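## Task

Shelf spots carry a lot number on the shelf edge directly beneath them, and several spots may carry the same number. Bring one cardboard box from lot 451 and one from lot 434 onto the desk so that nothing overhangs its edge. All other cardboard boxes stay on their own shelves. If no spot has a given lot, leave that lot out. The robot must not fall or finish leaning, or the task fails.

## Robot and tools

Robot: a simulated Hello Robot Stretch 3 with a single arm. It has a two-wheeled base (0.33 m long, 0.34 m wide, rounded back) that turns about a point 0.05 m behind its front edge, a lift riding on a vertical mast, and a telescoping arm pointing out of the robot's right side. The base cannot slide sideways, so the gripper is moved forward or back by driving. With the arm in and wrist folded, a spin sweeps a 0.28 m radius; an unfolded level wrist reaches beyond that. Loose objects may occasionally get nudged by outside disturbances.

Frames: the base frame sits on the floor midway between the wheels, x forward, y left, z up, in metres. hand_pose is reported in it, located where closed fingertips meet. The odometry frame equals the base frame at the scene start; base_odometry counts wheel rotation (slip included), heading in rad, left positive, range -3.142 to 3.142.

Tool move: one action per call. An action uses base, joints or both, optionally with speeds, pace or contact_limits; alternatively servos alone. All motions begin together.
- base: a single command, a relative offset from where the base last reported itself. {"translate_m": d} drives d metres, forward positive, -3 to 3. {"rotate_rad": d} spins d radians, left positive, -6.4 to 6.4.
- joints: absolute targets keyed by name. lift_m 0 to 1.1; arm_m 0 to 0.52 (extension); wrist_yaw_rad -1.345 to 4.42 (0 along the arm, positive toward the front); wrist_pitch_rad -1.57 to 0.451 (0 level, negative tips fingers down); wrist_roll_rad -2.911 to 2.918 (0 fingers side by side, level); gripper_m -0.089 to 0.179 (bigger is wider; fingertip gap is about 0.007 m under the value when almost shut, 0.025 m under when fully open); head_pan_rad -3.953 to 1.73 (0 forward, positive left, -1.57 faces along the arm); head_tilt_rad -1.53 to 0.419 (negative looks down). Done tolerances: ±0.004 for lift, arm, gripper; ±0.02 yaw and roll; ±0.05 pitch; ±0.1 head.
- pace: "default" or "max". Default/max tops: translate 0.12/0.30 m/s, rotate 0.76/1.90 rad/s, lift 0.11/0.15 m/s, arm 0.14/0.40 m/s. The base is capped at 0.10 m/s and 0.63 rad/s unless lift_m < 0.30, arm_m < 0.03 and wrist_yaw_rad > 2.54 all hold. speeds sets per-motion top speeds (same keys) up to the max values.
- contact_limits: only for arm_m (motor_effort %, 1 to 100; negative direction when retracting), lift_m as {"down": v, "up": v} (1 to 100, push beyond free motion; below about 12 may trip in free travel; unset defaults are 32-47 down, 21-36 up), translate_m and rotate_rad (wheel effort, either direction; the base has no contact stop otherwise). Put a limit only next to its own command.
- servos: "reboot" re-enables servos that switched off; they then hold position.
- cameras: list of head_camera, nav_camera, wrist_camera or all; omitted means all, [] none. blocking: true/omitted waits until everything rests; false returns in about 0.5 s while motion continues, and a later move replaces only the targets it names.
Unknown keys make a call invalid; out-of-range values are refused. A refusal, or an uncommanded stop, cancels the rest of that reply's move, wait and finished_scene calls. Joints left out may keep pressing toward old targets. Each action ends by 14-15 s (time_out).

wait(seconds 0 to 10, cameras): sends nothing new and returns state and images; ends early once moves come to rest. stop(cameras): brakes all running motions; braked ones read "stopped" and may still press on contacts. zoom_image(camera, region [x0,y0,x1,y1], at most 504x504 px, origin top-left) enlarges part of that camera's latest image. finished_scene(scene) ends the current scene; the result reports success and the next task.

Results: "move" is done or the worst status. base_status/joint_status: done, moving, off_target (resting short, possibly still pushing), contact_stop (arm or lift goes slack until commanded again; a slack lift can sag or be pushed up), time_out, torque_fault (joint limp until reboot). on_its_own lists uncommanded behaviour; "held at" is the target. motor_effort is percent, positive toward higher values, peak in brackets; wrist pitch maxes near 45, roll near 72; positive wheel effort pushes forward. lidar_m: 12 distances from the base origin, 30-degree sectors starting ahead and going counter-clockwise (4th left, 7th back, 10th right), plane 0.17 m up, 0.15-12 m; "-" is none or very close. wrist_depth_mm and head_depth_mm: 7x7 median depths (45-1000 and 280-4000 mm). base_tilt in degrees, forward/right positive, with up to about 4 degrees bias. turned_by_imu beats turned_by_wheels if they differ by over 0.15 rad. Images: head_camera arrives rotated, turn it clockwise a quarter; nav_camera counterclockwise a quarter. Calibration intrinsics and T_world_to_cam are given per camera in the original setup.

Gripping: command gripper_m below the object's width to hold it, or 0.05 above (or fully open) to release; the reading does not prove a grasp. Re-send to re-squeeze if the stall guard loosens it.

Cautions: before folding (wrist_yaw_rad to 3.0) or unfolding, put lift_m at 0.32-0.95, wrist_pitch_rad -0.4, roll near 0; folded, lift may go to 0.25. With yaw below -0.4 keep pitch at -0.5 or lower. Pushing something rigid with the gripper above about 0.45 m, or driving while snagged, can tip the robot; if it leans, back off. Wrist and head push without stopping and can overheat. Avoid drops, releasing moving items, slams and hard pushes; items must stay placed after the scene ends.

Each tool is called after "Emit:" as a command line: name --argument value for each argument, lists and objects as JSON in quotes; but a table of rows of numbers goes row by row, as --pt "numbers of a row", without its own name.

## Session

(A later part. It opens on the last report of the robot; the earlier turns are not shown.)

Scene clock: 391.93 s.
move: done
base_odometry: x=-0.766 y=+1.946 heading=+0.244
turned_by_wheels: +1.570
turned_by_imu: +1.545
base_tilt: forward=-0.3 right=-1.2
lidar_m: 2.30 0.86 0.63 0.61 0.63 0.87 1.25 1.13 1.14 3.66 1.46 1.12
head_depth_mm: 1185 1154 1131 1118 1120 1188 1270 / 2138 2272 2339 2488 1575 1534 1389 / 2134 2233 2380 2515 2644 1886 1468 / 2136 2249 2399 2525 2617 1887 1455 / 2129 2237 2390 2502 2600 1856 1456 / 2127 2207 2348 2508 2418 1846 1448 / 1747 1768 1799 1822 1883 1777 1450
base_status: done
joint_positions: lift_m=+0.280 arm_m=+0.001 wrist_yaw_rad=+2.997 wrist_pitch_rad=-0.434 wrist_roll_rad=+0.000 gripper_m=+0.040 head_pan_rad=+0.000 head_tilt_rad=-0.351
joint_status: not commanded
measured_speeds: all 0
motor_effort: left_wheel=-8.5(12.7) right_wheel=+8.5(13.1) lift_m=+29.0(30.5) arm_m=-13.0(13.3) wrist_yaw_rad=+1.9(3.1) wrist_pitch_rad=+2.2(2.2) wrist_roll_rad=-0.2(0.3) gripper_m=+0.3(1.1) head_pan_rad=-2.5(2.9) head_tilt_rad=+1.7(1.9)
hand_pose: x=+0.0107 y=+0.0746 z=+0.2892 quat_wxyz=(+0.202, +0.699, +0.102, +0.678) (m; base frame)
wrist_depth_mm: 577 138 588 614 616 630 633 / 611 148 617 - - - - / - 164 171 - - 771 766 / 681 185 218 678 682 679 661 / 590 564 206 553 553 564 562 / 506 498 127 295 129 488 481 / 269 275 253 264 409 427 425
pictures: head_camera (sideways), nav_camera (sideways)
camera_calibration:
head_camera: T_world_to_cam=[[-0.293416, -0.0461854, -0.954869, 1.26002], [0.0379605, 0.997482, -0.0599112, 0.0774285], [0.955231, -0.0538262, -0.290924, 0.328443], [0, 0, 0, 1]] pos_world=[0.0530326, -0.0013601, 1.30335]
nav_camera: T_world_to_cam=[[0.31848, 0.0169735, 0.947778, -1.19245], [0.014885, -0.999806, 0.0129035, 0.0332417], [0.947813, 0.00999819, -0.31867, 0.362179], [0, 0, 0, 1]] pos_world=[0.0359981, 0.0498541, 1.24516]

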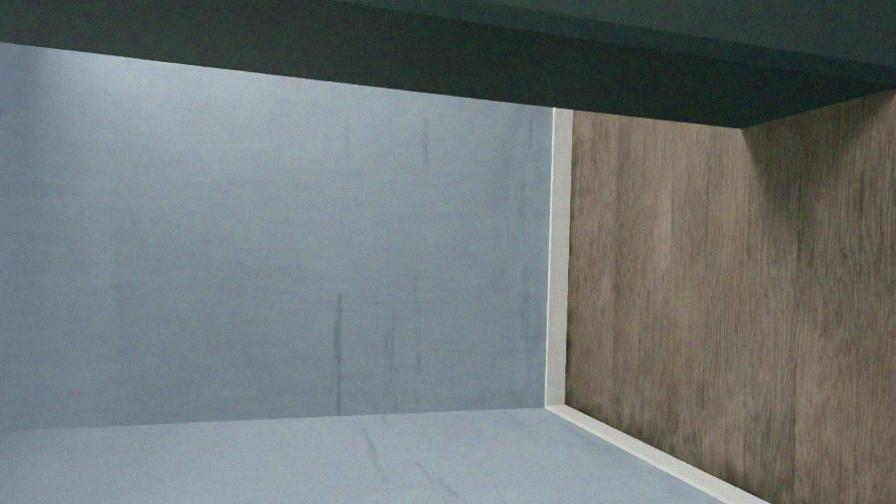

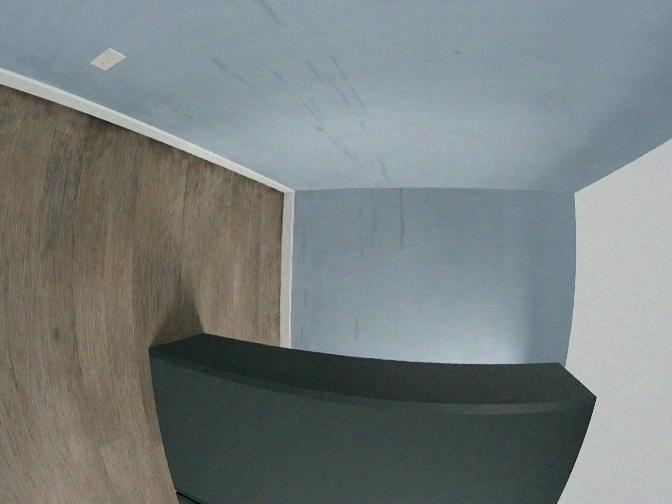

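Emit:
move --base '{"translate_m": 1.95}' --pace "max" --joints '{"head_pan_rad": -1.2, "head_tilt_rad": -0.4}' --cameras '["nav_camera"]'

Emit:
move --base '{"rotate_rad": -1.57}' --joints '{"head_pan_rad": -0.9, "head_tilt_rad": -0.4}' --cameras '["head_camera", "nav_camera"]'

Scene clock: 410.93 s.
move: done
base_odometry: x=+1.126 y=+2.418 heading=+0.244
turned_by_wheels: +0.000
turned_by_imu: +0.001
base_tilt: forward=-0.3 right=-1.3
lidar_m: 0.56 0.59 0.62 0.59 0.62 0.85 2.41 0.61 0.63 2.14 0.79 0.58
head_depth_mm: 3381 3577 3759 3911 2498 1811 1425 / 2595 3099 3758 3533 2451 1792 1418 / 1730 1922 2152 2486 2329 1769 1415 / 1282 1384 1507 1670 1849 1723 1405 / 1028 1090 1163 1247 1347 1467 1388 / 852 896 943 998 1064 1135 1216 / 730 759 795 836 880 926 980
base_status: done
joint_positions: lift_m=+0.280 arm_m=+0.001 wrist_yaw_rad=+2.997 wrist_pitch_rad=-0.434 wrist_roll_rad=+0.000 gripper_m=+0.040 head_pan_rad=-1.200 head_tilt_rad=-0.400
joint_status: all done
measured_speeds: all 0
motor_effort: left_wheel=+2.9(13.7) right_wheel=+2.3(13.8) lift_m=+26.7(28.6) arm_m=-8.2(12.2) wrist_yaw_rad=+1.8(3.1) wrist_pitch_rad=+2.1(2.2) wrist_roll_rad=-0.1(0.3) gripper_m=+0.6(1.0) head_pan_rad=+3.2(6.1) head_tilt_rad=-2.9(6.4)
hand_pose: x=+0.0107 y=+0.0745 z=+0.2892 quat_wxyz=(+0.202, +0.699, +0.102, +0.678) (m; base frame)
wrist_depth_mm: 547 138 576 593 605 613 620 / 603 149 619 628 - - 680 / 634 163 171 - - - 685 / 679 185 217 690 685 677 641 / 590 562 205 564 545 561 563 / 504 500 127 295 129 485 481 / 269 274 253 265 409 424 422
pictures: nav_camera (sideways)
camera_calibration:
nav_camera: T_world_to_cam=[[0.148209, -0.334092, 0.930815, -1.16927], [-0.926181, -0.376883, 0.0121985, 0.0399325], [0.346733, -0.863911, -0.365286, 0.426521], [0, 0, 0, 1]] pos_world=[0.0623916, -0.00711709, 1.24369]

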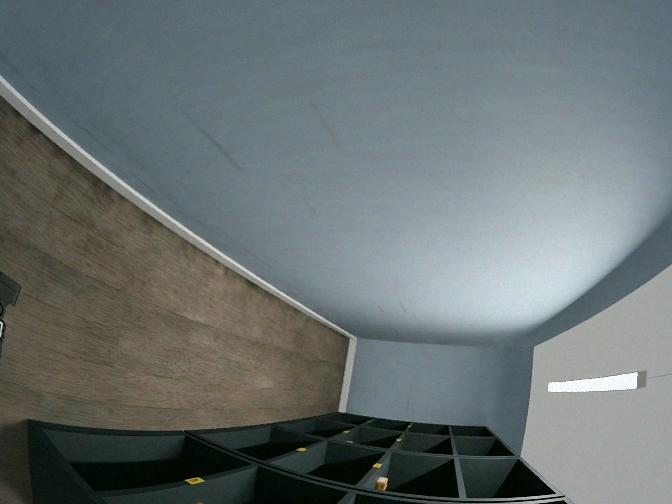

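Scene clock: 414.30 s.
move: done
base_odometry: x=+1.126 y=+2.418 heading=-1.325
turned_by_wheels: -1.570
turned_by_imu: -1.545
base_tilt: forward=-0.4 right=-1.4
lidar_m: 2.01 0.78 0.58 0.56 0.59 0.61 0.60 0.62 0.87 2.54 0.61 1.30
head_depth_mm: 2712 2924 3033 3168 2491 1803 1432 / 706 776 861 975 2220 1745 1431 / 607 657 717 791 877 986 1128 / 534 570 617 670 731 803 897 / 507 539 580 626 673 737 809 / 630 1226 1320 896 1328 1045 1239 / 768 1306 1370 964 1402 1082 1304
base_status: done
joint_positions: lift_m=+0.280 arm_m=+0.001 wrist_yaw_rad=+2.997 wrist_pitch_rad=-0.434 wrist_roll_rad=+0.000 gripper_m=+0.040 head_pan_rad=-0.899 head_tilt_rad=-0.400
joint_status: all done
measured_speeds: all 0
motor_effort: left_wheel=+7.4(12.8) right_wheel=-9.6(12.6) lift_m=+24.7(26.7) arm_m=-12.5(13.2) wrist_yaw_rad=+1.5(3.2) wrist_pitch_rad=+2.0(2.2) wrist_roll_rad=-0.1(0.4) gripper_m=+0.6(1.0) head_pan_rad=-2.9(5.4) head_tilt_rad=-3.2(5.5)
hand_pose: x=+0.0107 y=+0.0745 z=+0.2892 quat_wxyz=(+0.202, +0.699, +0.102, +0.678) (m; base frame)
wrist_depth_mm: 530 138 534 - - - - / - 148 - - - - - / - 163 171 - - - - / 679 185 192 660 675 669 673 / 587 565 205 559 552 571 562 / 499 499 126 294 129 487 486 / 269 276 254 264 409 429 423
pictures: head_camera (sideways), nav_camera (sideways)
camera_calibration:
head_camera: T_world_to_cam=[[-0.248029, 0.237751, -0.939125, 1.23911], [0.802623, 0.593278, -0.0617821, 0.0751815], [0.542473, -0.769088, -0.337975, 0.39214], [0, 0, 0, 1]] pos_world=[0.0342671, -0.0376134, 1.30086]
nav_camera: T_world_to_cam=[[0.24046, -0.275235, 0.930819, -1.16982], [-0.773061, -0.634215, 0.012174, 0.0390382], [0.586989, -0.722507, -0.365277, 0.425092], [0, 0, 0, 1]] pos_world=[0.0619485, 0.00991615, 1.24369]

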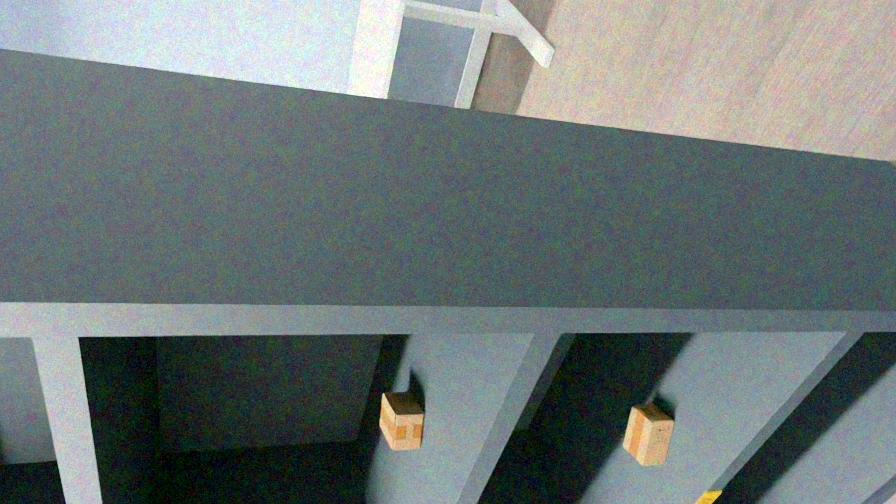

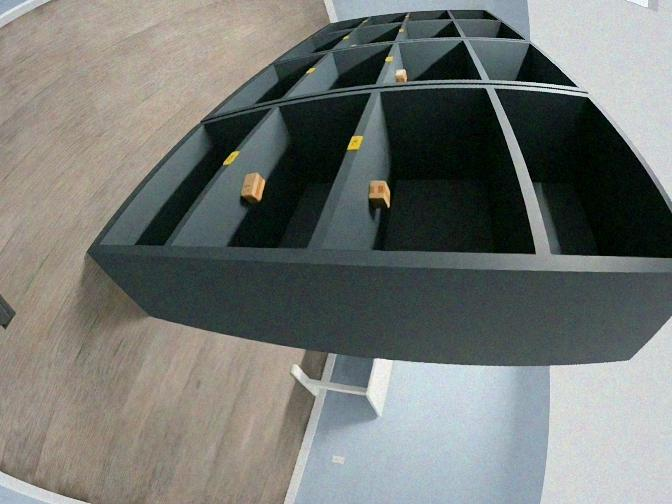

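Emit:
move --base '{"translate_m": 0.9}' --pace "max" --joints '{"head_pan_rad": -1.57, "head_tilt_rad": -0.6}' --cameras '["head_camera", "nav_camera"]'

Emit:
zoom_image --camera "nav_camera" --region '[150, 0, 500, 350]'

Scene clock: 454.27 s.
move: done
base_odometry: x=+1.345 y=+1.545 heading=-1.325
turned_by_wheels: +0.000
turned_by_imu: +0.000
base_tilt: forward=-0.3 right=-1.2
lidar_m: 1.93 0.76 0.56 0.54 0.57 0.79 1.49 0.64 0.63 0.91 0.61 0.67
head_depth_mm: 736 811 861 604 1065 884 1024 / 738 814 859 598 1066 880 1091 / 742 814 861 591 1056 874 1085 / 741 814 862 585 1047 832 1086 / 742 817 869 580 1036 865 1075 / 749 819 862 574 1039 860 1096 / 747 819 845 569 1040 854 1090
base_status: done
joint_positions: lift_m=+0.280 arm_m=+0.001 wrist_yaw_rad=+2.997 wrist_pitch_rad=-0.434 wrist_roll_rad=+0.000 gripper_m=+0.040 head_pan_rad=-1.570 head_tilt_rad=-0.600
joint_status: all done
measured_speeds: all 0
motor_effort: left_wheel=+6.2(13.1) right_wheel=+1.3(14.2) lift_m=+25.5(25.9) arm_m=-10.4(12.8) wrist_yaw_rad=+2.0(3.7) wrist_pitch_rad=+2.1(2.2) wrist_roll_rad=+0.2(0.3) gripper_m=+0.5(1.1) head_pan_rad=+3.2(5.5) head_tilt_rad=+3.3(8.7)
hand_pose: x=+0.0107 y=+0.0745 z=+0.2892 quat_wxyz=(+0.202, +0.699, +0.102, +0.678) (m; base frame)
wrist_depth_mm: 515 138 526 537 540 - - / - 148 - - - - - / - 164 171 - - - - / - 185 191 664 664 683 670 / 594 567 206 558 553 567 563 / 500 501 127 296 129 483 482 / 269 275 252 264 411 426 424
pictures: head_camera (sideways), nav_camera (sideways)
camera_calibration:
head_camera: T_world_to_cam=[[-0.0466337, 0.520206, -0.852767, 1.12526], [0.997499, -0.021145, -0.0674473, 0.0812975], [-0.0531183, -0.853779, -0.517919, 0.629907], [0, 0, 0, 1]] pos_world=[0.00484055, -0.0458479, 1.29131]
nav_camera: T_world_to_cam=[[0.0174091, -0.542768, 0.839702, -1.04964], [-0.999791, -0.0184336, 0.00881298, 0.0448513], [0.0106953, -0.839681, -0.542975, 0.659815], [0, 0, 0, 1]] pos_world=[0.0560582, -0.014849, 1.23925]

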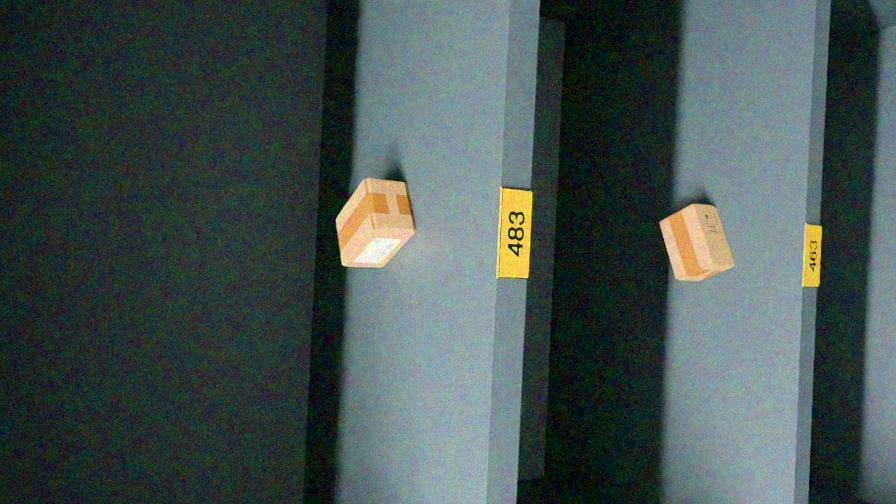

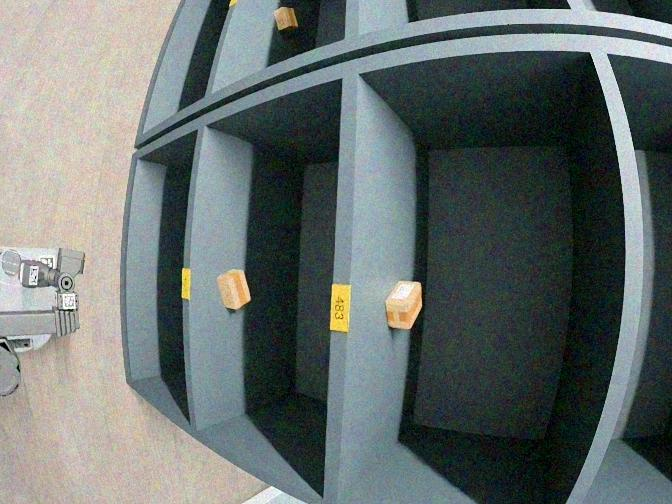

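Scaled by 1.440 from the camera's 672x504 image, which has a finer 792x594 frame.

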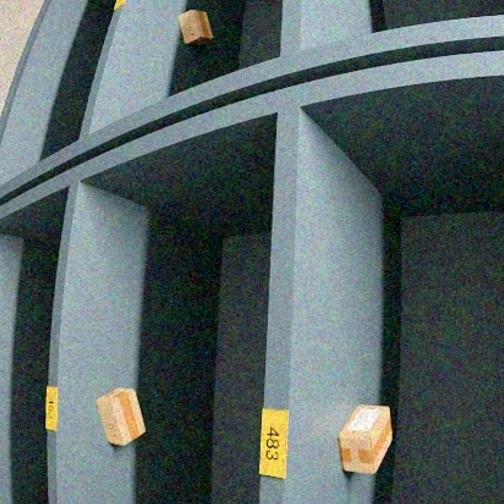

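Emit:
move --base '{"translate_m": 0.87}' --pace "max" --cameras '["head_camera", "nav_camera"]'

Scene clock: 463.63 s.
move: done
base_odometry: x=+1.557 y=+0.701 heading=-1.325
turned_by_wheels: +0.000
turned_by_imu: +0.001
base_tilt: forward=-0.3 right=-1.1
lidar_m: 1.85 0.73 0.54 0.52 0.55 0.76 2.27 1.30 0.61 0.93 0.68 0.72
head_depth_mm: 758 832 877 603 996 883 902 / 757 829 877 596 1104 880 1119 / 756 833 881 592 1098 876 1109 / 758 833 882 586 1089 869 1103 / 761 837 871 580 1082 862 1094 / 763 839 860 574 1069 860 1117 / 766 842 848 571 1066 853 1112
base_status: done
joint_positions: lift_m=+0.280 arm_m=+0.001 wrist_yaw_rad=+2.998 wrist_pitch_rad=-0.434 wrist_roll_rad=+0.000 gripper_m=+0.040 head_pan_rad=-1.570 head_tilt_rad=-0.600
joint_status: not commanded
measured_speeds: all 0
motor_effort: left_wheel=+5.7(12.9) right_wheel=+1.5(14.6) lift_m=+26.7(31.1) arm_m=-9.0(10.7) wrist_yaw_rad=+0.5(2.8) wrist_pitch_rad=+2.0(2.2) wrist_roll_rad=+0.1(0.3) gripper_m=+0.2(1.2) head_pan_rad=+3.2(3.9) head_tilt_rad=+3.0(4.2)
hand_pose: x=+0.0107 y=+0.0745 z=+0.2892 quat_wxyz=(+0.202, +0.699, +0.102, +0.678) (m; base frame)
wrist_depth_mm: 498 137 509 529 530 541 544 / 536 148 175 - - - - / - 163 170 - - - - / - 181 191 657 655 654 666 / 589 563 206 557 554 565 563 / 506 494 126 295 129 484 480 / 269 275 253 264 411 425 426
pictures: head_camera (sideways), nav_camera (sideways)
camera_calibration:
head_camera: T_world_to_cam=[[-0.0468054, 0.519892, -0.852949, 1.12548], [0.997502, -0.0209067, -0.0674808, 0.0813516], [-0.0529151, -0.853976, -0.517615, 0.629503], [0, 0, 0, 1]] pos_world=[0.00484061, -0.0458492, 1.29131]
nav_camera: T_world_to_cam=[[0.0175725, -0.542461, 0.839897, -1.04989], [-0.999786, -0.0186862, 0.00884896, 0.0448037], [0.0108943, -0.839873, -0.542673, 0.659427], [0, 0, 0, 1]] pos_world=[0.0560593, -0.0148509, 1.23925]

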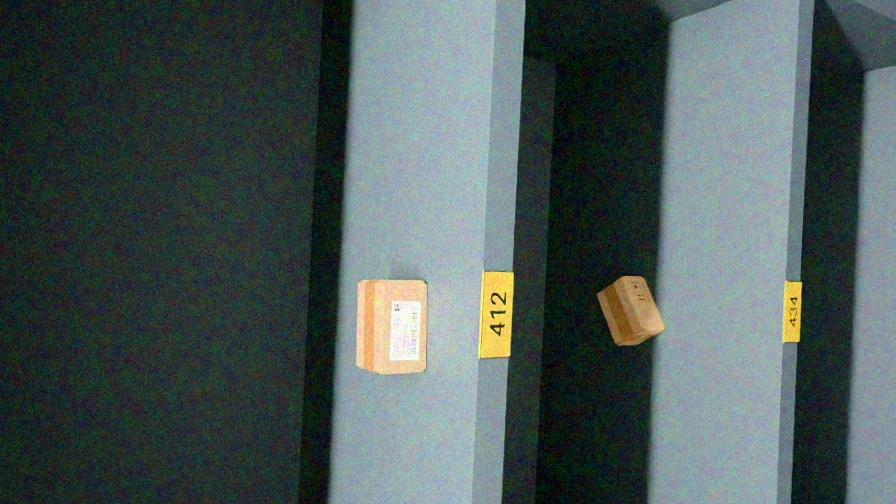

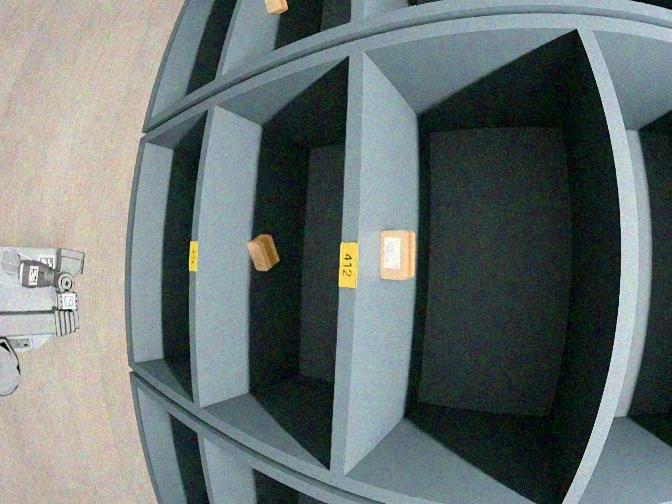

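Emit:
zoom_image --camera "head_camera" --region '[570, 250, 690, 370]'

Scaled by 4.200 from the camera's 896x504 image, which has a finer 1280x720 frame.

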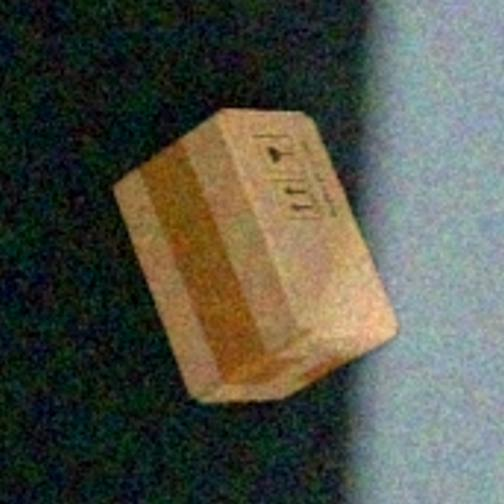

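Emit:
move --base '{"translate_m": -0.027}' --joints '{"lift_m": 0.67, "head_tilt_rad": -0.75}' --cameras '[]'

Emit:
move --joints '{"wrist_yaw_rad": 0.54, "gripper_m": 0.179}' --cameras '[]'

Emit:
move --joints '{"wrist_pitch_rad": -0.52}' --cameras '["head_camera", "wrist_camera"]'

Scene clock: 504.63 s.
move: done
base_odometry: x=+1.550 y=+0.727 heading=-1.325
turned_by_wheels: +0.000
turned_by_imu: +0.000
base_tilt: forward=-0.3 right=-1.3
lidar_m: 1.85 0.73 0.54 0.52 0.55 0.76 2.28 1.29 0.59 0.93 0.70 0.71
head_depth_mm: 762 834 635 890 904 889 1105 / 766 832 630 1111 956 1093 1105 / 768 835 623 1107 946 1183 1114 / 767 835 617 1093 941 1202 1126 / 769 838 583 1109 931 1191 412 / 773 826 578 1115 924 1186 1115 / 774 827 594 1104 919 1187 1110
base_status: done
joint_positions: lift_m=+0.670 arm_m=+0.001 wrist_yaw_rad=+2.998 wrist_pitch_rad=-0.434 wrist_roll_rad=+0.000 gripper_m=+0.040 head_pan_rad=-1.570 head_tilt_rad=-0.750
joint_status: all done
measured_speeds: all 0
motor_effort: left_wheel=-6.5(8.8) right_wheel=-6.7(12.1) lift_m=+29.1(35.0) arm_m=-7.3(9.1) wrist_yaw_rad=+0.5(3.1) wrist_pitch_rad=+2.1(2.2) wrist_roll_rad=-0.1(0.3) gripper_m=+0.7(1.1) head_pan_rad=+2.3(3.4) head_tilt_rad=-5.9(9.0)
hand_pose: x=+0.0107 y=+0.0745 z=+0.6791 quat_wxyz=(+0.202, +0.699, +0.102, +0.678) (m; base frame)
wrist_depth_mm: 494 137 515 530 529 536 541 / 543 148 175 - - - - / - 163 171 - - - - / - 181 189 - - - - / - - 204 - 152 - - / - - 127 148 127 895 913 / 841 854 265 838 802 811 824
pictures: none
No camera images: "cameras" was empty.

Scene clock: 506.87 s.
move: done
base_odometry: x=+1.550 y=+0.727 heading=-1.325
turned_by_wheels: +0.000
turned_by_imu: +0.000
base_tilt: forward=-0.4 right=-1.1
lidar_m: 1.86 0.73 0.54 0.52 0.55 0.76 2.27 1.29 0.59 0.93 0.70 0.71
head_depth_mm: 762 837 636 891 908 886 1112 / 765 831 629 1115 951 1096 1103 / 766 832 624 1103 951 1179 1115 / 767 833 615 1092 938 1171 470 / 772 837 582 1108 934 1192 431 / 773 827 578 1110 927 1188 1118 / 776 828 595 1101 924 1184 1091
base_status: not commanded
joint_positions: lift_m=+0.670 arm_m=+0.001 wrist_yaw_rad=+0.543 wrist_pitch_rad=-0.434 wrist_roll_rad=+0.000 gripper_m=+0.179 head_pan_rad=-1.570 head_tilt_rad=-0.750
joint_status: all done
measured_speeds: all 0
motor_effort: left_wheel=-6.4(7.2) right_wheel=-6.8(7.5) lift_m=+22.9(28.8) arm_m=-7.1(8.1) wrist_yaw_rad=-4.4(5.8) wrist_pitch_rad=+2.1(2.2) wrist_roll_rad=-0.1(0.3) gripper_m=+0.4(82.8) head_pan_rad=+3.1(3.2) head_tilt_rad=-6.2(6.7)
hand_pose: x=+0.0934 y=-0.3360 z=+0.6791 quat_wxyz=(+0.706, +0.332, -0.624, +0.038) (m; base frame)
wrist_depth_mm: - 460 506 - - - - / - 499 - - - - - / - 596 537 538 510 461 520 / - - 497 450 444 443 439 / - - - 415 373 372 368 / 123 144 852 - 347 329 316 / 794 825 820 - - - 105
pictures: none
No camera images: "cameras" was empty.

Scene clock: 507.63 s.
move: done
base_odometry: x=+1.550 y=+0.727 heading=-1.325
turned_by_wheels: +0.000
turned_by_imu: +0.000
base_tilt: forward=-0.4 right=-1.2
lidar_m: 1.86 0.72 0.54 0.52 0.55 0.76 2.28 1.30 0.59 0.94 0.70 0.71
head_depth_mm: 762 836 636 891 901 890 1106 / 765 830 631 1112 952 1090 1102 / 767 830 622 1098 945 1183 1118 / 769 835 615 1094 938 1171 504 / 770 838 583 1112 931 1194 436 / 771 825 578 1115 923 1184 1117 / 773 825 594 1104 920 1179 1090
base_status: not commanded
joint_positions: lift_m=+0.670 arm_m=+0.001 wrist_yaw_rad=+0.543 wrist_pitch_rad=-0.530 wrist_roll_rad=+0.000 gripper_m=+0.179 head_pan_rad=-1.570 head_tilt_rad=-0.750
joint_status: all done
measured_speeds: all 0
motor_effort: left_wheel=-6.4(7.2) right_wheel=-6.5(7.5) lift_m=+23.6(24.0) arm_m=-6.8(7.3) wrist_yaw_rad=-2.6(4.0) wrist_pitch_rad=+1.5(2.5) wrist_roll_rad=+0.1(0.2) gripper_m=+1.0(1.1) head_pan_rad=+2.0(2.9) head_tilt_rad=-6.4(6.5)
hand_pose: x=+0.0864 y=-0.3244 z=+0.6583 quat_wxyz=(+0.707, +0.362, -0.607, +0.004) (m; base frame)
wrist_depth_mm: - 466 - - - - - / - 513 - - 527 437 527 / - - 486 461 460 451 446 / - - - 414 381 380 375 / - 986 855 - 352 334 323 / 123 849 860 - - - 283 / 768 771 792 779 - - 105
pictures: head_camera (sideways), wrist_camera
camera_calibration:
head_camera: T_world_to_cam=[[-0.0469157, 0.641652, -0.76556, 1.01159], [0.997491, -0.0105782, -0.0699953, 0.0846136], [-0.0530109, -0.766923, -0.639546, 0.788172], [0, 0, 0, 1]] pos_world=[0.00484, -0.0437278, 1.28443]
wrist_camera: T_world_to_cam=[[-0.837861, -0.545091, -0.0293961, -0.0783975], [-0.346118, 0.572118, -0.743561, 0.737493], [0.422127, -0.612827, -0.668021, 0.370615], [0, 0, 0, 1]] pos_world=[0.0331267, -0.237544, 0.793646]

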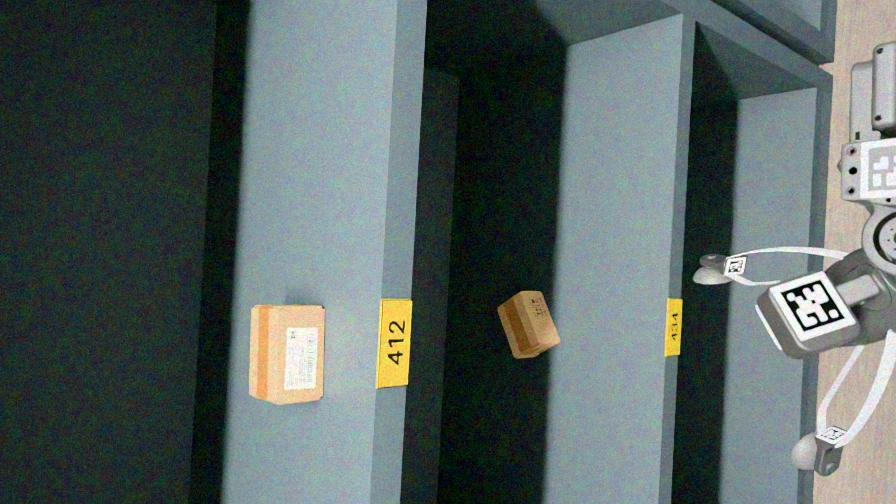

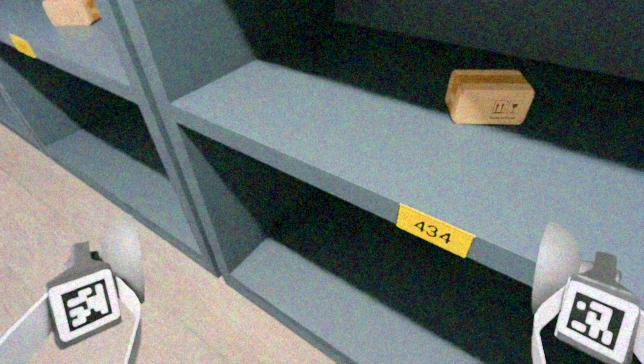

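Emit:
move --base '{"translate_m": 0.012}' --joints '{"arm_m": 0.41, "wrist_yaw_rad": 0.48}' --contact_limits '{"arm_m": 30}' --cameras '["wrist_camera"]'

Scene clock: 526.13 s.
move: done
base_odometry: x=+1.553 y=+0.715 heading=-1.325
turned_by_wheels: +0.000
turned_by_imu: +0.000
base_tilt: forward=-0.4 right=-1.1
lidar_m: 1.85 0.73 0.54 0.52 0.55 0.76 2.27 1.29 0.59 0.93 0.69 0.71
head_depth_mm: 764 836 636 922 902 878 1097 / 761 830 630 1108 922 430 366 / 765 830 622 628 870 848 1132 / 768 836 616 663 913 1197 1128 / 769 835 582 1080 932 1187 1125 / 771 826 580 1114 928 1189 1124 / 774 830 593 1101 918 1185 1109
base_status: done
joint_positions: lift_m=+0.670 arm_m=+0.410 wrist_yaw_rad=+0.483 wrist_pitch_rad=-0.531 wrist_roll_rad=+0.000 gripper_m=+0.179 head_pan_rad=-1.570 head_tilt_rad=-0.750
joint_status: all done
measured_speeds: all 0
motor_effort: left_wheel=+5.2(7.9) right_wheel=+4.9(9.3) lift_m=+30.7(31.4) arm_m=+13.3(15.0) wrist_yaw_rad=-2.8(6.9) wrist_pitch_rad=+1.7(1.7) wrist_roll_rad=+0.0(0.4) gripper_m=+0.7(1.2) head_pan_rad=+1.8(2.6) head_tilt_rad=-5.4(6.8)
contact_limits: arm_m 30 (drawing in: default 31, maximum 55; extending or still: default 40, maximum 69)
hand_pose: x=+0.0754 y=-0.7399 z=+0.6581 quat_wxyz=(+0.707, +0.344, -0.618, -0.017) (m; base frame)
wrist_depth_mm: 369 428 - - - - - / 381 462 - - - - - / 402 454 461 - - - - / 394 391 384 384 369 - - / 339 323 331 328 327 324 - / 123 277 289 287 286 283 282 / 250 253 247 206 249 249 105
pictures: wrist_camera
camera_calibration:
wrist_camera: T_world_to_cam=[[-0.869134, -0.493703, -0.0293892, -0.273728], [-0.31136, 0.592364, -0.743075, 0.983357], [0.384267, -0.636681, -0.668563, 0.106172], [0, 0, 0, 1]] pos_world=[0.0274726, -0.650048, 0.793646]

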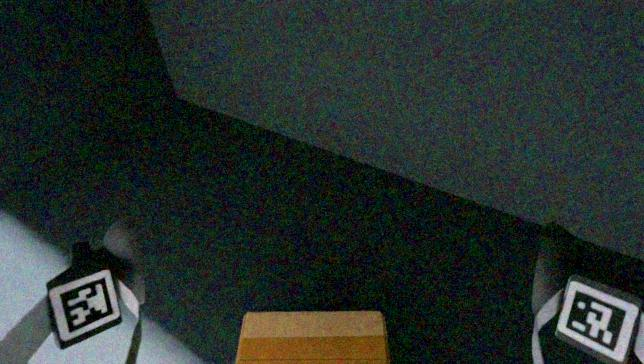

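Emit:
move --base '{"translate_m": 0.008}' --joints '{"arm_m": 0.392}' --cameras '[]'

Emit:
move --joints '{"lift_m": 0.59}' --cameras '["wrist_camera"]'

Scene clock: 540.60 s.
move: done
base_odometry: x=+1.555 y=+0.708 heading=-1.325
turned_by_wheels: +0.000
turned_by_imu: +0.000
base_tilt: forward=-0.3 right=-1.2
lidar_m: 1.85 0.73 0.54 0.52 0.55 0.76 2.27 1.29 0.60 0.94 0.68 0.71
head_depth_mm: 763 835 636 939 924 890 1097 / 762 828 630 1113 925 430 367 / 766 833 623 613 664 1176 1132 / 767 834 613 641 889 1201 1130 / 769 837 581 1081 933 1197 1118 / 771 825 581 1105 926 1191 1111 / 777 827 595 1107 921 1178 1109
base_status: done
joint_positions: lift_m=+0.670 arm_m=+0.392 wrist_yaw_rad=+0.483 wrist_pitch_rad=-0.531 wrist_roll_rad=+0.000 gripper_m=+0.179 head_pan_rad=-1.570 head_tilt_rad=-0.750
joint_status: all done
measured_speeds: all 0
motor_effort: left_wheel=+6.5(8.9) right_wheel=+4.0(9.1) lift_m=+30.3(30.6) arm_m=-11.9(14.5) wrist_yaw_rad=-2.4(4.2) wrist_pitch_rad=+1.5(1.8) wrist_roll_rad=-0.1(0.3) gripper_m=+0.7(1.0) head_pan_rad=+1.3(2.1) head_tilt_rad=-5.0(6.3)
hand_pose: x=+0.0754 y=-0.7219 z=+0.6581 quat_wxyz=(+0.707, +0.343, -0.618, -0.017) (m; base frame)
wrist_depth_mm: 362 429 - - - - - / 380 460 - - - - - / 396 449 462 431 - - - / 386 393 386 380 378 - - / 336 323 332 327 326 324 313 / 123 277 289 289 286 283 282 / 249 254 254 207 215 248 105
pictures: none
No camera images: "cameras" was empty.

Scene clock: 542.17 s.
move: done
base_odometry: x=+1.555 y=+0.708 heading=-1.325
turned_by_wheels: +0.000
turned_by_imu: +0.000
base_tilt: forward=-0.2 right=-1.1
lidar_m: 1.86 0.73 0.54 0.52 0.55 0.76 2.27 1.30 0.60 0.94 0.68 0.71
head_depth_mm: 764 834 635 938 927 891 1108 / 762 831 630 1108 952 834 437 / 767 834 622 709 663 829 1108 / 768 833 616 1087 788 1195 1127 / 770 834 581 1087 906 1197 1121 / 774 824 581 1108 926 1192 1111 / 774 827 594 1098 920 1177 1114
base_status: not commanded
joint_positions: lift_m=+0.590 arm_m=+0.392 wrist_yaw_rad=+0.483 wrist_pitch_rad=-0.532 wrist_roll_rad=+0.000 gripper_m=+0.179 head_pan_rad=-1.570 head_tilt_rad=-0.750
joint_status: all done
measured_speeds: all 0
motor_effort: left_wheel=+6.2(6.7) right_wheel=+3.6(4.6) lift_m=+22.8(28.6) arm_m=-8.9(12.3) wrist_yaw_rad=-2.8(4.5) wrist_pitch_rad=+1.7(1.8) wrist_roll_rad=+0.1(0.3) gripper_m=+0.6(1.0) head_pan_rad=+1.1(2.0) head_tilt_rad=-5.4(6.2)
hand_pose: x=+0.0754 y=-0.7219 z=+0.5781 quat_wxyz=(+0.707, +0.344, -0.618, -0.017) (m; base frame)
wrist_depth_mm: 364 432 - - - - - / 371 403 398 373 - - - / 324 323 317 316 311 298 - / 272 269 265 264 262 259 257 / 238 222 223 163 166 223 222 / - 144 154 146 142 196 193 / 118 178 170 138 137 171 107
pictures: wrist_camera
camera_calibration:
wrist_camera: T_world_to_cam=[[-0.869232, -0.493529, -0.0294183, -0.267062], [-0.311329, 0.592612, -0.74289, 0.913199], [0.384071, -0.636585, -0.668767, 0.0642926], [0, 0, 0, 1]] pos_world=[0.0274729, -0.632048, 0.713546]

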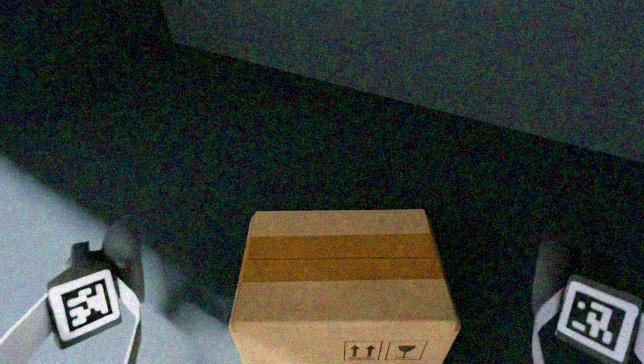

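Emit:
move --joints '{"lift_m": 0.553, "arm_m": 0.398}' --speeds '{"lift_m": 0.05}' --cameras '[]'

Emit:
move --joints '{"gripper_m": 0.055}' --cameras '["wrist_camera"]'

Emit:
move --joints '{"lift_m": 0.64}' --speeds '{"lift_m": 0.06}' --cameras '["wrist_camera"]'

Scene clock: 557.97 s.
move: done
base_odometry: x=+1.555 y=+0.708 heading=-1.325
turned_by_wheels: +0.000
turned_by_imu: +0.000
base_tilt: forward=-0.3 right=-1.3
lidar_m: 1.85 0.72 0.54 0.52 0.54 0.76 2.27 1.30 0.60 0.93 0.68 0.71
head_depth_mm: 762 839 637 940 921 894 1104 / 764 829 629 1110 951 856 497 / 768 835 623 1103 712 592 1085 / 770 834 617 1093 764 1198 1126 / 771 838 581 1089 908 1194 1123 / 774 826 583 1111 928 1187 1113 / 773 831 594 1103 920 1184 1105
base_status: not commanded
joint_positions: lift_m=+0.553 arm_m=+0.398 wrist_yaw_rad=+0.483 wrist_pitch_rad=-0.514 wrist_roll_rad=+0.000 gripper_m=+0.179 head_pan_rad=-1.570 head_tilt_rad=-0.750
joint_status: all done
measured_speeds: all 0
motor_effort: left_wheel=+5.8(6.6) right_wheel=+4.4(5.0) lift_m=+17.4(25.8) arm_m=+13.6(14.8) wrist_yaw_rad=-3.7(4.5) wrist_pitch_rad=-1.5(1.9) wrist_roll_rad=-0.1(0.3) gripper_m=+0.0(1.1) head_pan_rad=+1.2(1.8) head_tilt_rad=-4.5(6.0)
hand_pose: x=+0.0766 y=-0.7301 z=+0.5447 quat_wxyz=(+0.707, +0.338, -0.621, -0.011) (m; base frame)
wrist_depth_mm: 360 415 405 - - - - / 347 339 336 330 311 - - / 272 271 267 264 262 258 247 / 224 222 229 142 141 214 214 / 190 184 126 122 117 184 182 / - 144 109 107 107 156 159 / 118 143 126 121 120 139 107
pictures: none
No camera images: "cameras" was empty.

Scene clock: 559.73 s.
move: done
base_odometry: x=+1.555 y=+0.708 heading=-1.325
turned_by_wheels: +0.000
turned_by_imu: +0.000
base_tilt: forward=-0.3 right=-1.2
lidar_m: 1.85 0.73 0.54 0.52 0.55 0.76 2.27 1.30 0.60 0.94 0.69 0.71
head_depth_mm: 766 839 638 937 921 896 1098 / 764 829 629 1112 953 854 496 / 766 832 623 1095 713 587 1087 / 768 832 614 1094 760 1202 1124 / 770 837 580 1088 906 1193 1120 / 772 825 581 1110 926 1192 1115 / 776 830 596 1100 918 1178 1110
base_status: not commanded
joint_positions: lift_m=+0.553 arm_m=+0.398 wrist_yaw_rad=+0.482 wrist_pitch_rad=-0.489 wrist_roll_rad=+0.000 gripper_m=+0.056 head_pan_rad=-1.570 head_tilt_rad=-0.750
joint_status: all done
measured_speeds: all 0
motor_effort: left_wheel=+5.2(5.9) right_wheel=+3.8(5.3) lift_m=+23.0(25.6) arm_m=+13.5(14.3) wrist_yaw_rad=-2.4(3.7) wrist_pitch_rad=-6.4(6.4) wrist_roll_rad=+0.0(0.4) gripper_m=-19.4(91.8) head_pan_rad=+0.9(1.7) head_tilt_rad=-4.8(5.8)
hand_pose: x=+0.0781 y=-0.7335 z=+0.5502 quat_wxyz=(+0.707, +0.330, -0.625, -0.003) (m; base frame)
wrist_depth_mm: 359 426 - - - - - / 356 372 366 343 - - - / 290 287 284 282 279 273 261 / 236 234 240 151 163 226 225 / 199 197 133 128 132 197 190 / 177 167 118 115 126 129 166 / 155 144 124 133 145 141 147
pictures: wrist_camera
camera_calibration:
wrist_camera: T_world_to_cam=[[-0.869047, -0.493937, -0.0279981, -0.272328], [-0.295758, 0.564065, -0.770946, 0.893569], [0.396592, -0.661708, -0.636285, -0.0000809218], [0, 0, 0, 1]] pos_world=[0.0276469, -0.638598, 0.681218]

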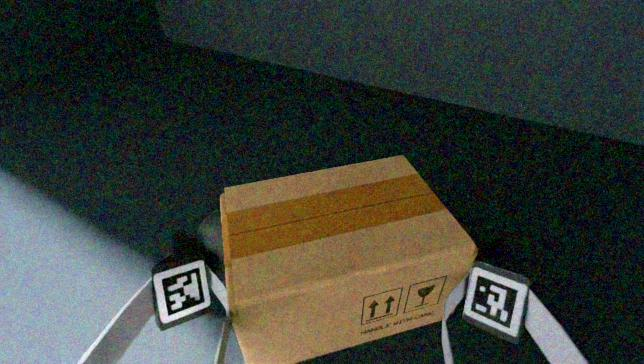

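Scene clock: 561.77 s.
move: done
base_odometry: x=+1.555 y=+0.708 heading=-1.325
turned_by_wheels: +0.000
turned_by_imu: +0.000
base_tilt: forward=-0.4 right=-1.1
lidar_m: 1.85 0.73 0.54 0.52 0.55 0.76 2.28 1.29 0.60 0.94 0.69 0.71
head_depth_mm: 763 835 636 946 921 892 1098 / 763 830 629 1106 930 475 386 / 764 833 622 644 672 851 1124 / 769 836 615 662 886 1196 1125 / 769 836 582 905 908 1196 1120 / 772 825 581 1109 924 1189 1114 / 776 829 594 1098 918 1184 1110
base_status: not commanded
joint_positions: lift_m=+0.640 arm_m=+0.398 wrist_yaw_rad=+0.482 wrist_pitch_rad=-0.539 wrist_roll_rad=+0.000 gripper_m=+0.056 head_pan_rad=-1.570 head_tilt_rad=-0.750
joint_status: all done
measured_speeds: all 0
motor_effort: left_wheel=+5.8(6.0) right_wheel=+3.7(5.1) lift_m=+31.7(33.8) arm_m=-10.3(14.2) wrist_yaw_rad=-2.5(3.4) wrist_pitch_rad=+3.1(6.3) wrist_roll_rad=+0.0(0.3) gripper_m=-18.5(19.6) head_pan_rad=+0.7(1.4) head_tilt_rad=-4.9(5.5)
hand_pose: x=+0.0747 y=-0.7270 z=+0.6266 quat_wxyz=(+0.707, +0.345, -0.617, -0.020) (m; base frame)
wrist_depth_mm: 364 425 - - - - - / 380 452 459 - - - - / 388 410 406 398 - - - / 343 340 348 153 159 318 - / 293 291 134 125 133 281 279 / 256 256 119 115 128 131 248 / 234 218 122 133 214 213 220
pictures: wrist_camera
camera_calibration:
wrist_camera: T_world_to_cam=[[-0.869752, -0.492596, -0.0296726, -0.267944], [-0.313203, 0.597474, -0.738193, 0.952896], [0.38136, -0.632751, -0.673937, 0.099979], [0, 0, 0, 1]] pos_world=[0.0272778, -0.638057, 0.762851]

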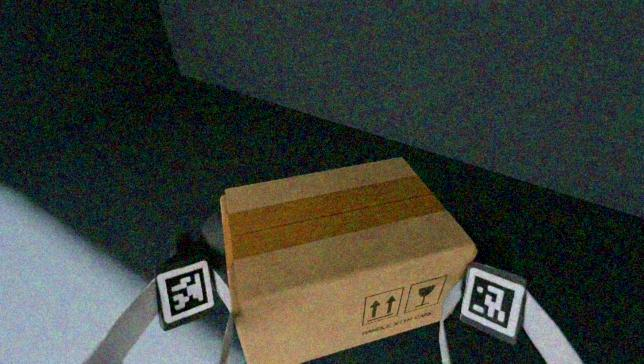

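Emit:
move --joints '{"arm_m": 0.0}' --cameras '["wrist_camera"]'

Emit:
move --base '{"translate_m": -1.3}' --cameras '["wrist_camera"]'

Emit:
move --base '{"translate_m": -0.61}' --cameras '["nav_camera", "wrist_camera"]'

Scene clock: 602.47 s.
move: done
base_odometry: x=+1.555 y=+0.708 heading=-1.325
turned_by_wheels: +0.000
turned_by_imu: +0.000
base_tilt: forward=-0.3 right=-1.3
lidar_m: 1.86 0.73 0.54 0.52 0.55 0.76 2.26 1.30 0.60 0.94 0.69 0.71
head_depth_mm: 764 837 637 941 924 894 1104 / 764 828 629 1106 955 1156 1133 / 765 832 621 1101 942 1178 1131 / 770 833 615 1096 937 1199 1121 / 771 834 580 1088 932 822 465 / 773 825 581 1109 926 1189 1077 / 776 830 595 1099 919 1180 1110
base_status: not commanded
joint_positions: lift_m=+0.640 arm_m=+0.001 wrist_yaw_rad=+0.482 wrist_pitch_rad=-0.539 wrist_roll_rad=+0.000 gripper_m=+0.056 head_pan_rad=-1.570 head_tilt_rad=-0.750
joint_status: all done
measured_speeds: all 0
motor_effort: left_wheel=+5.6(6.1) right_wheel=+4.3(5.2) lift_m=+30.9(31.9) arm_m=-13.3(14.7) wrist_yaw_rad=-2.8(3.4) wrist_pitch_rad=+3.1(3.2) wrist_roll_rad=-0.1(0.3) gripper_m=-18.8(19.1) head_pan_rad=+0.2(1.4) head_tilt_rad=-4.5(5.7)
hand_pose: x=+0.0747 y=-0.3295 z=+0.6265 quat_wxyz=(+0.707, +0.346, -0.617, -0.020) (m; base frame)
wrist_depth_mm: - 458 - - - - - / - 488 504 499 486 486 484 / - 592 434 404 397 394 385 / - - - 153 158 329 327 / 974 942 134 125 133 297 284 / 860 125 119 115 128 124 273 / 776 736 122 131 144 118 -
pictures: wrist_camera
camera_calibration:
wrist_camera: T_world_to_cam=[[-0.869739, -0.492616, -0.0297198, -0.0721086], [-0.31338, 0.597803, -0.737851, 0.715151], [0.381244, -0.632425, -0.674309, 0.351796], [0, 0, 0, 1]] pos_world=[0.0272781, -0.240557, 0.762751]

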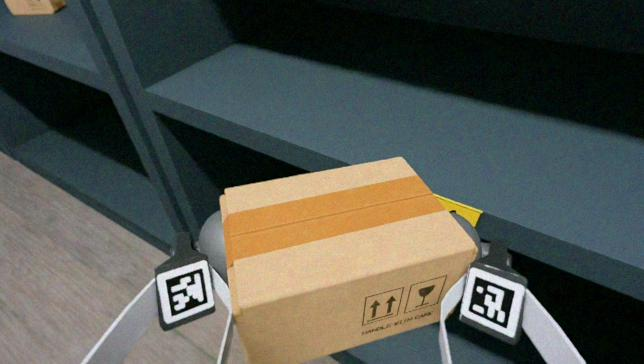

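Scene clock: 616.60 s.
move: done
base_odometry: x=+1.238 y=+1.968 heading=-1.325
turned_by_wheels: +0.000
turned_by_imu: -0.001
base_tilt: forward=-0.3 right=-1.2
lidar_m: 1.96 0.77 0.57 0.56 0.58 0.81 1.05 1.10 1.53 0.45 0.95 0.95
head_depth_mm: 2656 2929 2722 2026 1612 1356 1166 / 2678 3021 2681 2022 1611 1347 1158 / 358 419 2453 1936 1603 1340 1151 / 730 792 560 546 866 845 1000 / 744 809 608 1052 933 801 466 / 745 813 601 1073 929 835 1078 / 747 809 594 1061 920 1152 1108
base_status: done
joint_positions: lift_m=+0.640 arm_m=+0.001 wrist_yaw_rad=+0.482 wrist_pitch_rad=-0.539 wrist_roll_rad=+0.000 gripper_m=+0.056 head_pan_rad=-1.570 head_tilt_rad=-0.750
joint_status: not commanded
measured_speeds: all 0
motor_effort: left_wheel=-6.6(11.6) right_wheel=-5.0(14.5) lift_m=+29.5(31.5) arm_m=-10.1(13.5) wrist_yaw_rad=-1.7(4.0) wrist_pitch_rad=+3.0(3.2) wrist_roll_rad=+0.2(0.4) gripper_m=-18.8(19.3) head_pan_rad=-0.9(1.4) head_tilt_rad=-3.3(5.1)
hand_pose: x=+0.0747 y=-0.3295 z=+0.6265 quat_wxyz=(+0.707, +0.346, -0.617, -0.020) (m; base frame)
wrist_depth_mm: - - 477 - - - 227 / - - 486 - - - 183 / - - - - - - 192 / - - - 148 153 310 213 / 987 922 134 125 133 257 887 / 865 125 119 115 128 131 832 / 772 735 122 131 145 125 739
pictures: wrist_camera
camera_calibration:
wrist_camera: T_world_to_cam=[[-0.869739, -0.492616, -0.0297198, -0.0721086], [-0.31338, 0.597803, -0.737851, 0.715151], [0.381244, -0.632425, -0.674309, 0.351796], [0, 0, 0, 1]] pos_world=[0.0272781, -0.240557, 0.762751]

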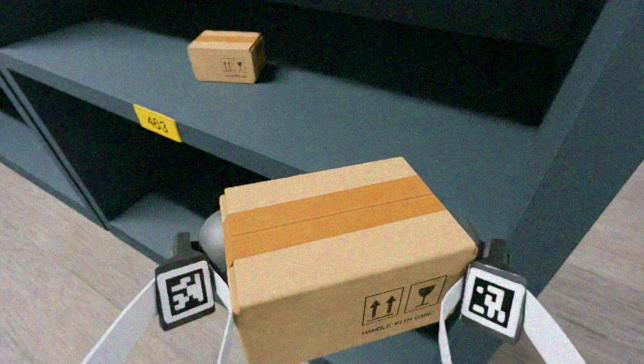

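Scene clock: 623.83 s.
move: done
base_odometry: x=+1.090 y=+2.560 heading=-1.325
turned_by_wheels: +0.000
turned_by_imu: +0.000
base_tilt: forward=-0.2 right=-1.1
lidar_m: 2.02 0.79 0.59 0.57 0.60 0.47 0.45 0.47 0.66 1.94 0.79 0.72
head_depth_mm: 1411 1364 1312 1271 1233 1202 1121 / 2169 2079 1959 1813 1570 1350 1163 / 2688 2950 2652 2017 1613 1336 1150 / 2670 3014 2647 1976 1582 1339 1122 / 2631 2996 2582 1968 1589 1325 466 / 2649 3025 2541 1948 1573 1317 1077 / 2666 2981 2541 1935 1552 1306 1130
base_status: done
joint_positions: lift_m=+0.640 arm_m=+0.001 wrist_yaw_rad=+0.482 wrist_pitch_rad=-0.539 wrist_roll_rad=+0.000 gripper_m=+0.056 head_pan_rad=-1.570 head_tilt_rad=-0.750
joint_status: not commanded
measured_speeds: all 0
motor_effort: left_wheel=-4.5(11.7) right_wheel=-7.1(13.8) lift_m=+29.3(30.5) arm_m=-9.0(11.0) wrist_yaw_rad=-4.0(4.0) wrist_pitch_rad=+3.0(3.2) wrist_roll_rad=-0.2(0.4) gripper_m=-18.6(19.1) head_pan_rad=-1.4(1.8) head_tilt_rad=-2.5(4.2)
hand_pose: x=+0.0747 y=-0.3295 z=+0.6265 quat_wxyz=(+0.707, +0.346, -0.617, -0.020) (m; base frame)
wrist_depth_mm: - - - - - - - / 579 - - - - - - / - - - - - - - / - - - 153 - - - / 988 912 134 125 133 957 944 / 859 125 119 115 128 129 828 / 800 734 121 133 723 128 741
pictures: nav_camera (sideways), wrist_camera
camera_calibration:
nav_camera: T_world_to_cam=[[0.0176548, -0.662061, 0.749242, -0.931628], [-0.999786, -0.0197794, 0.0060806, 0.0483183], [0.0107938, -0.749189, -0.662269, 0.815], [0, 0, 0, 1]] pos_world=[0.0559587, -0.0052505, 1.23747]
wrist_camera: T_world_to_cam=[[-0.869739, -0.492616, -0.0297198, -0.0721086], [-0.31338, 0.597803, -0.737851, 0.715151], [0.381244, -0.632425, -0.674309, 0.351796], [0, 0, 0, 1]] pos_world=[0.0272781, -0.240557, 0.762751]

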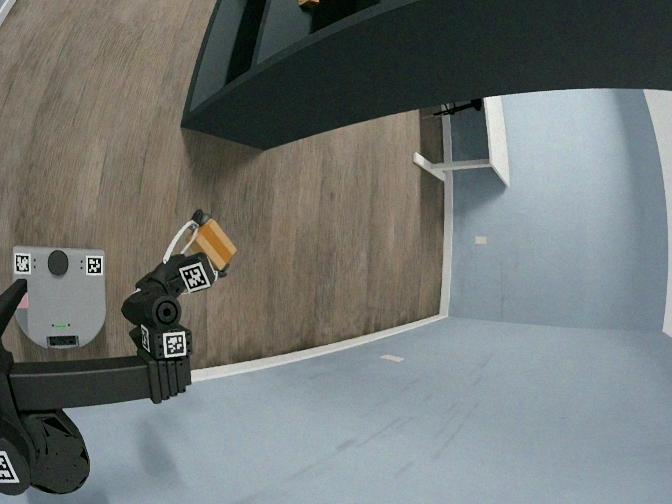

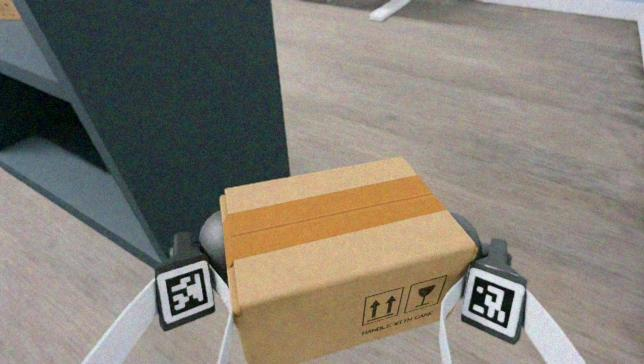

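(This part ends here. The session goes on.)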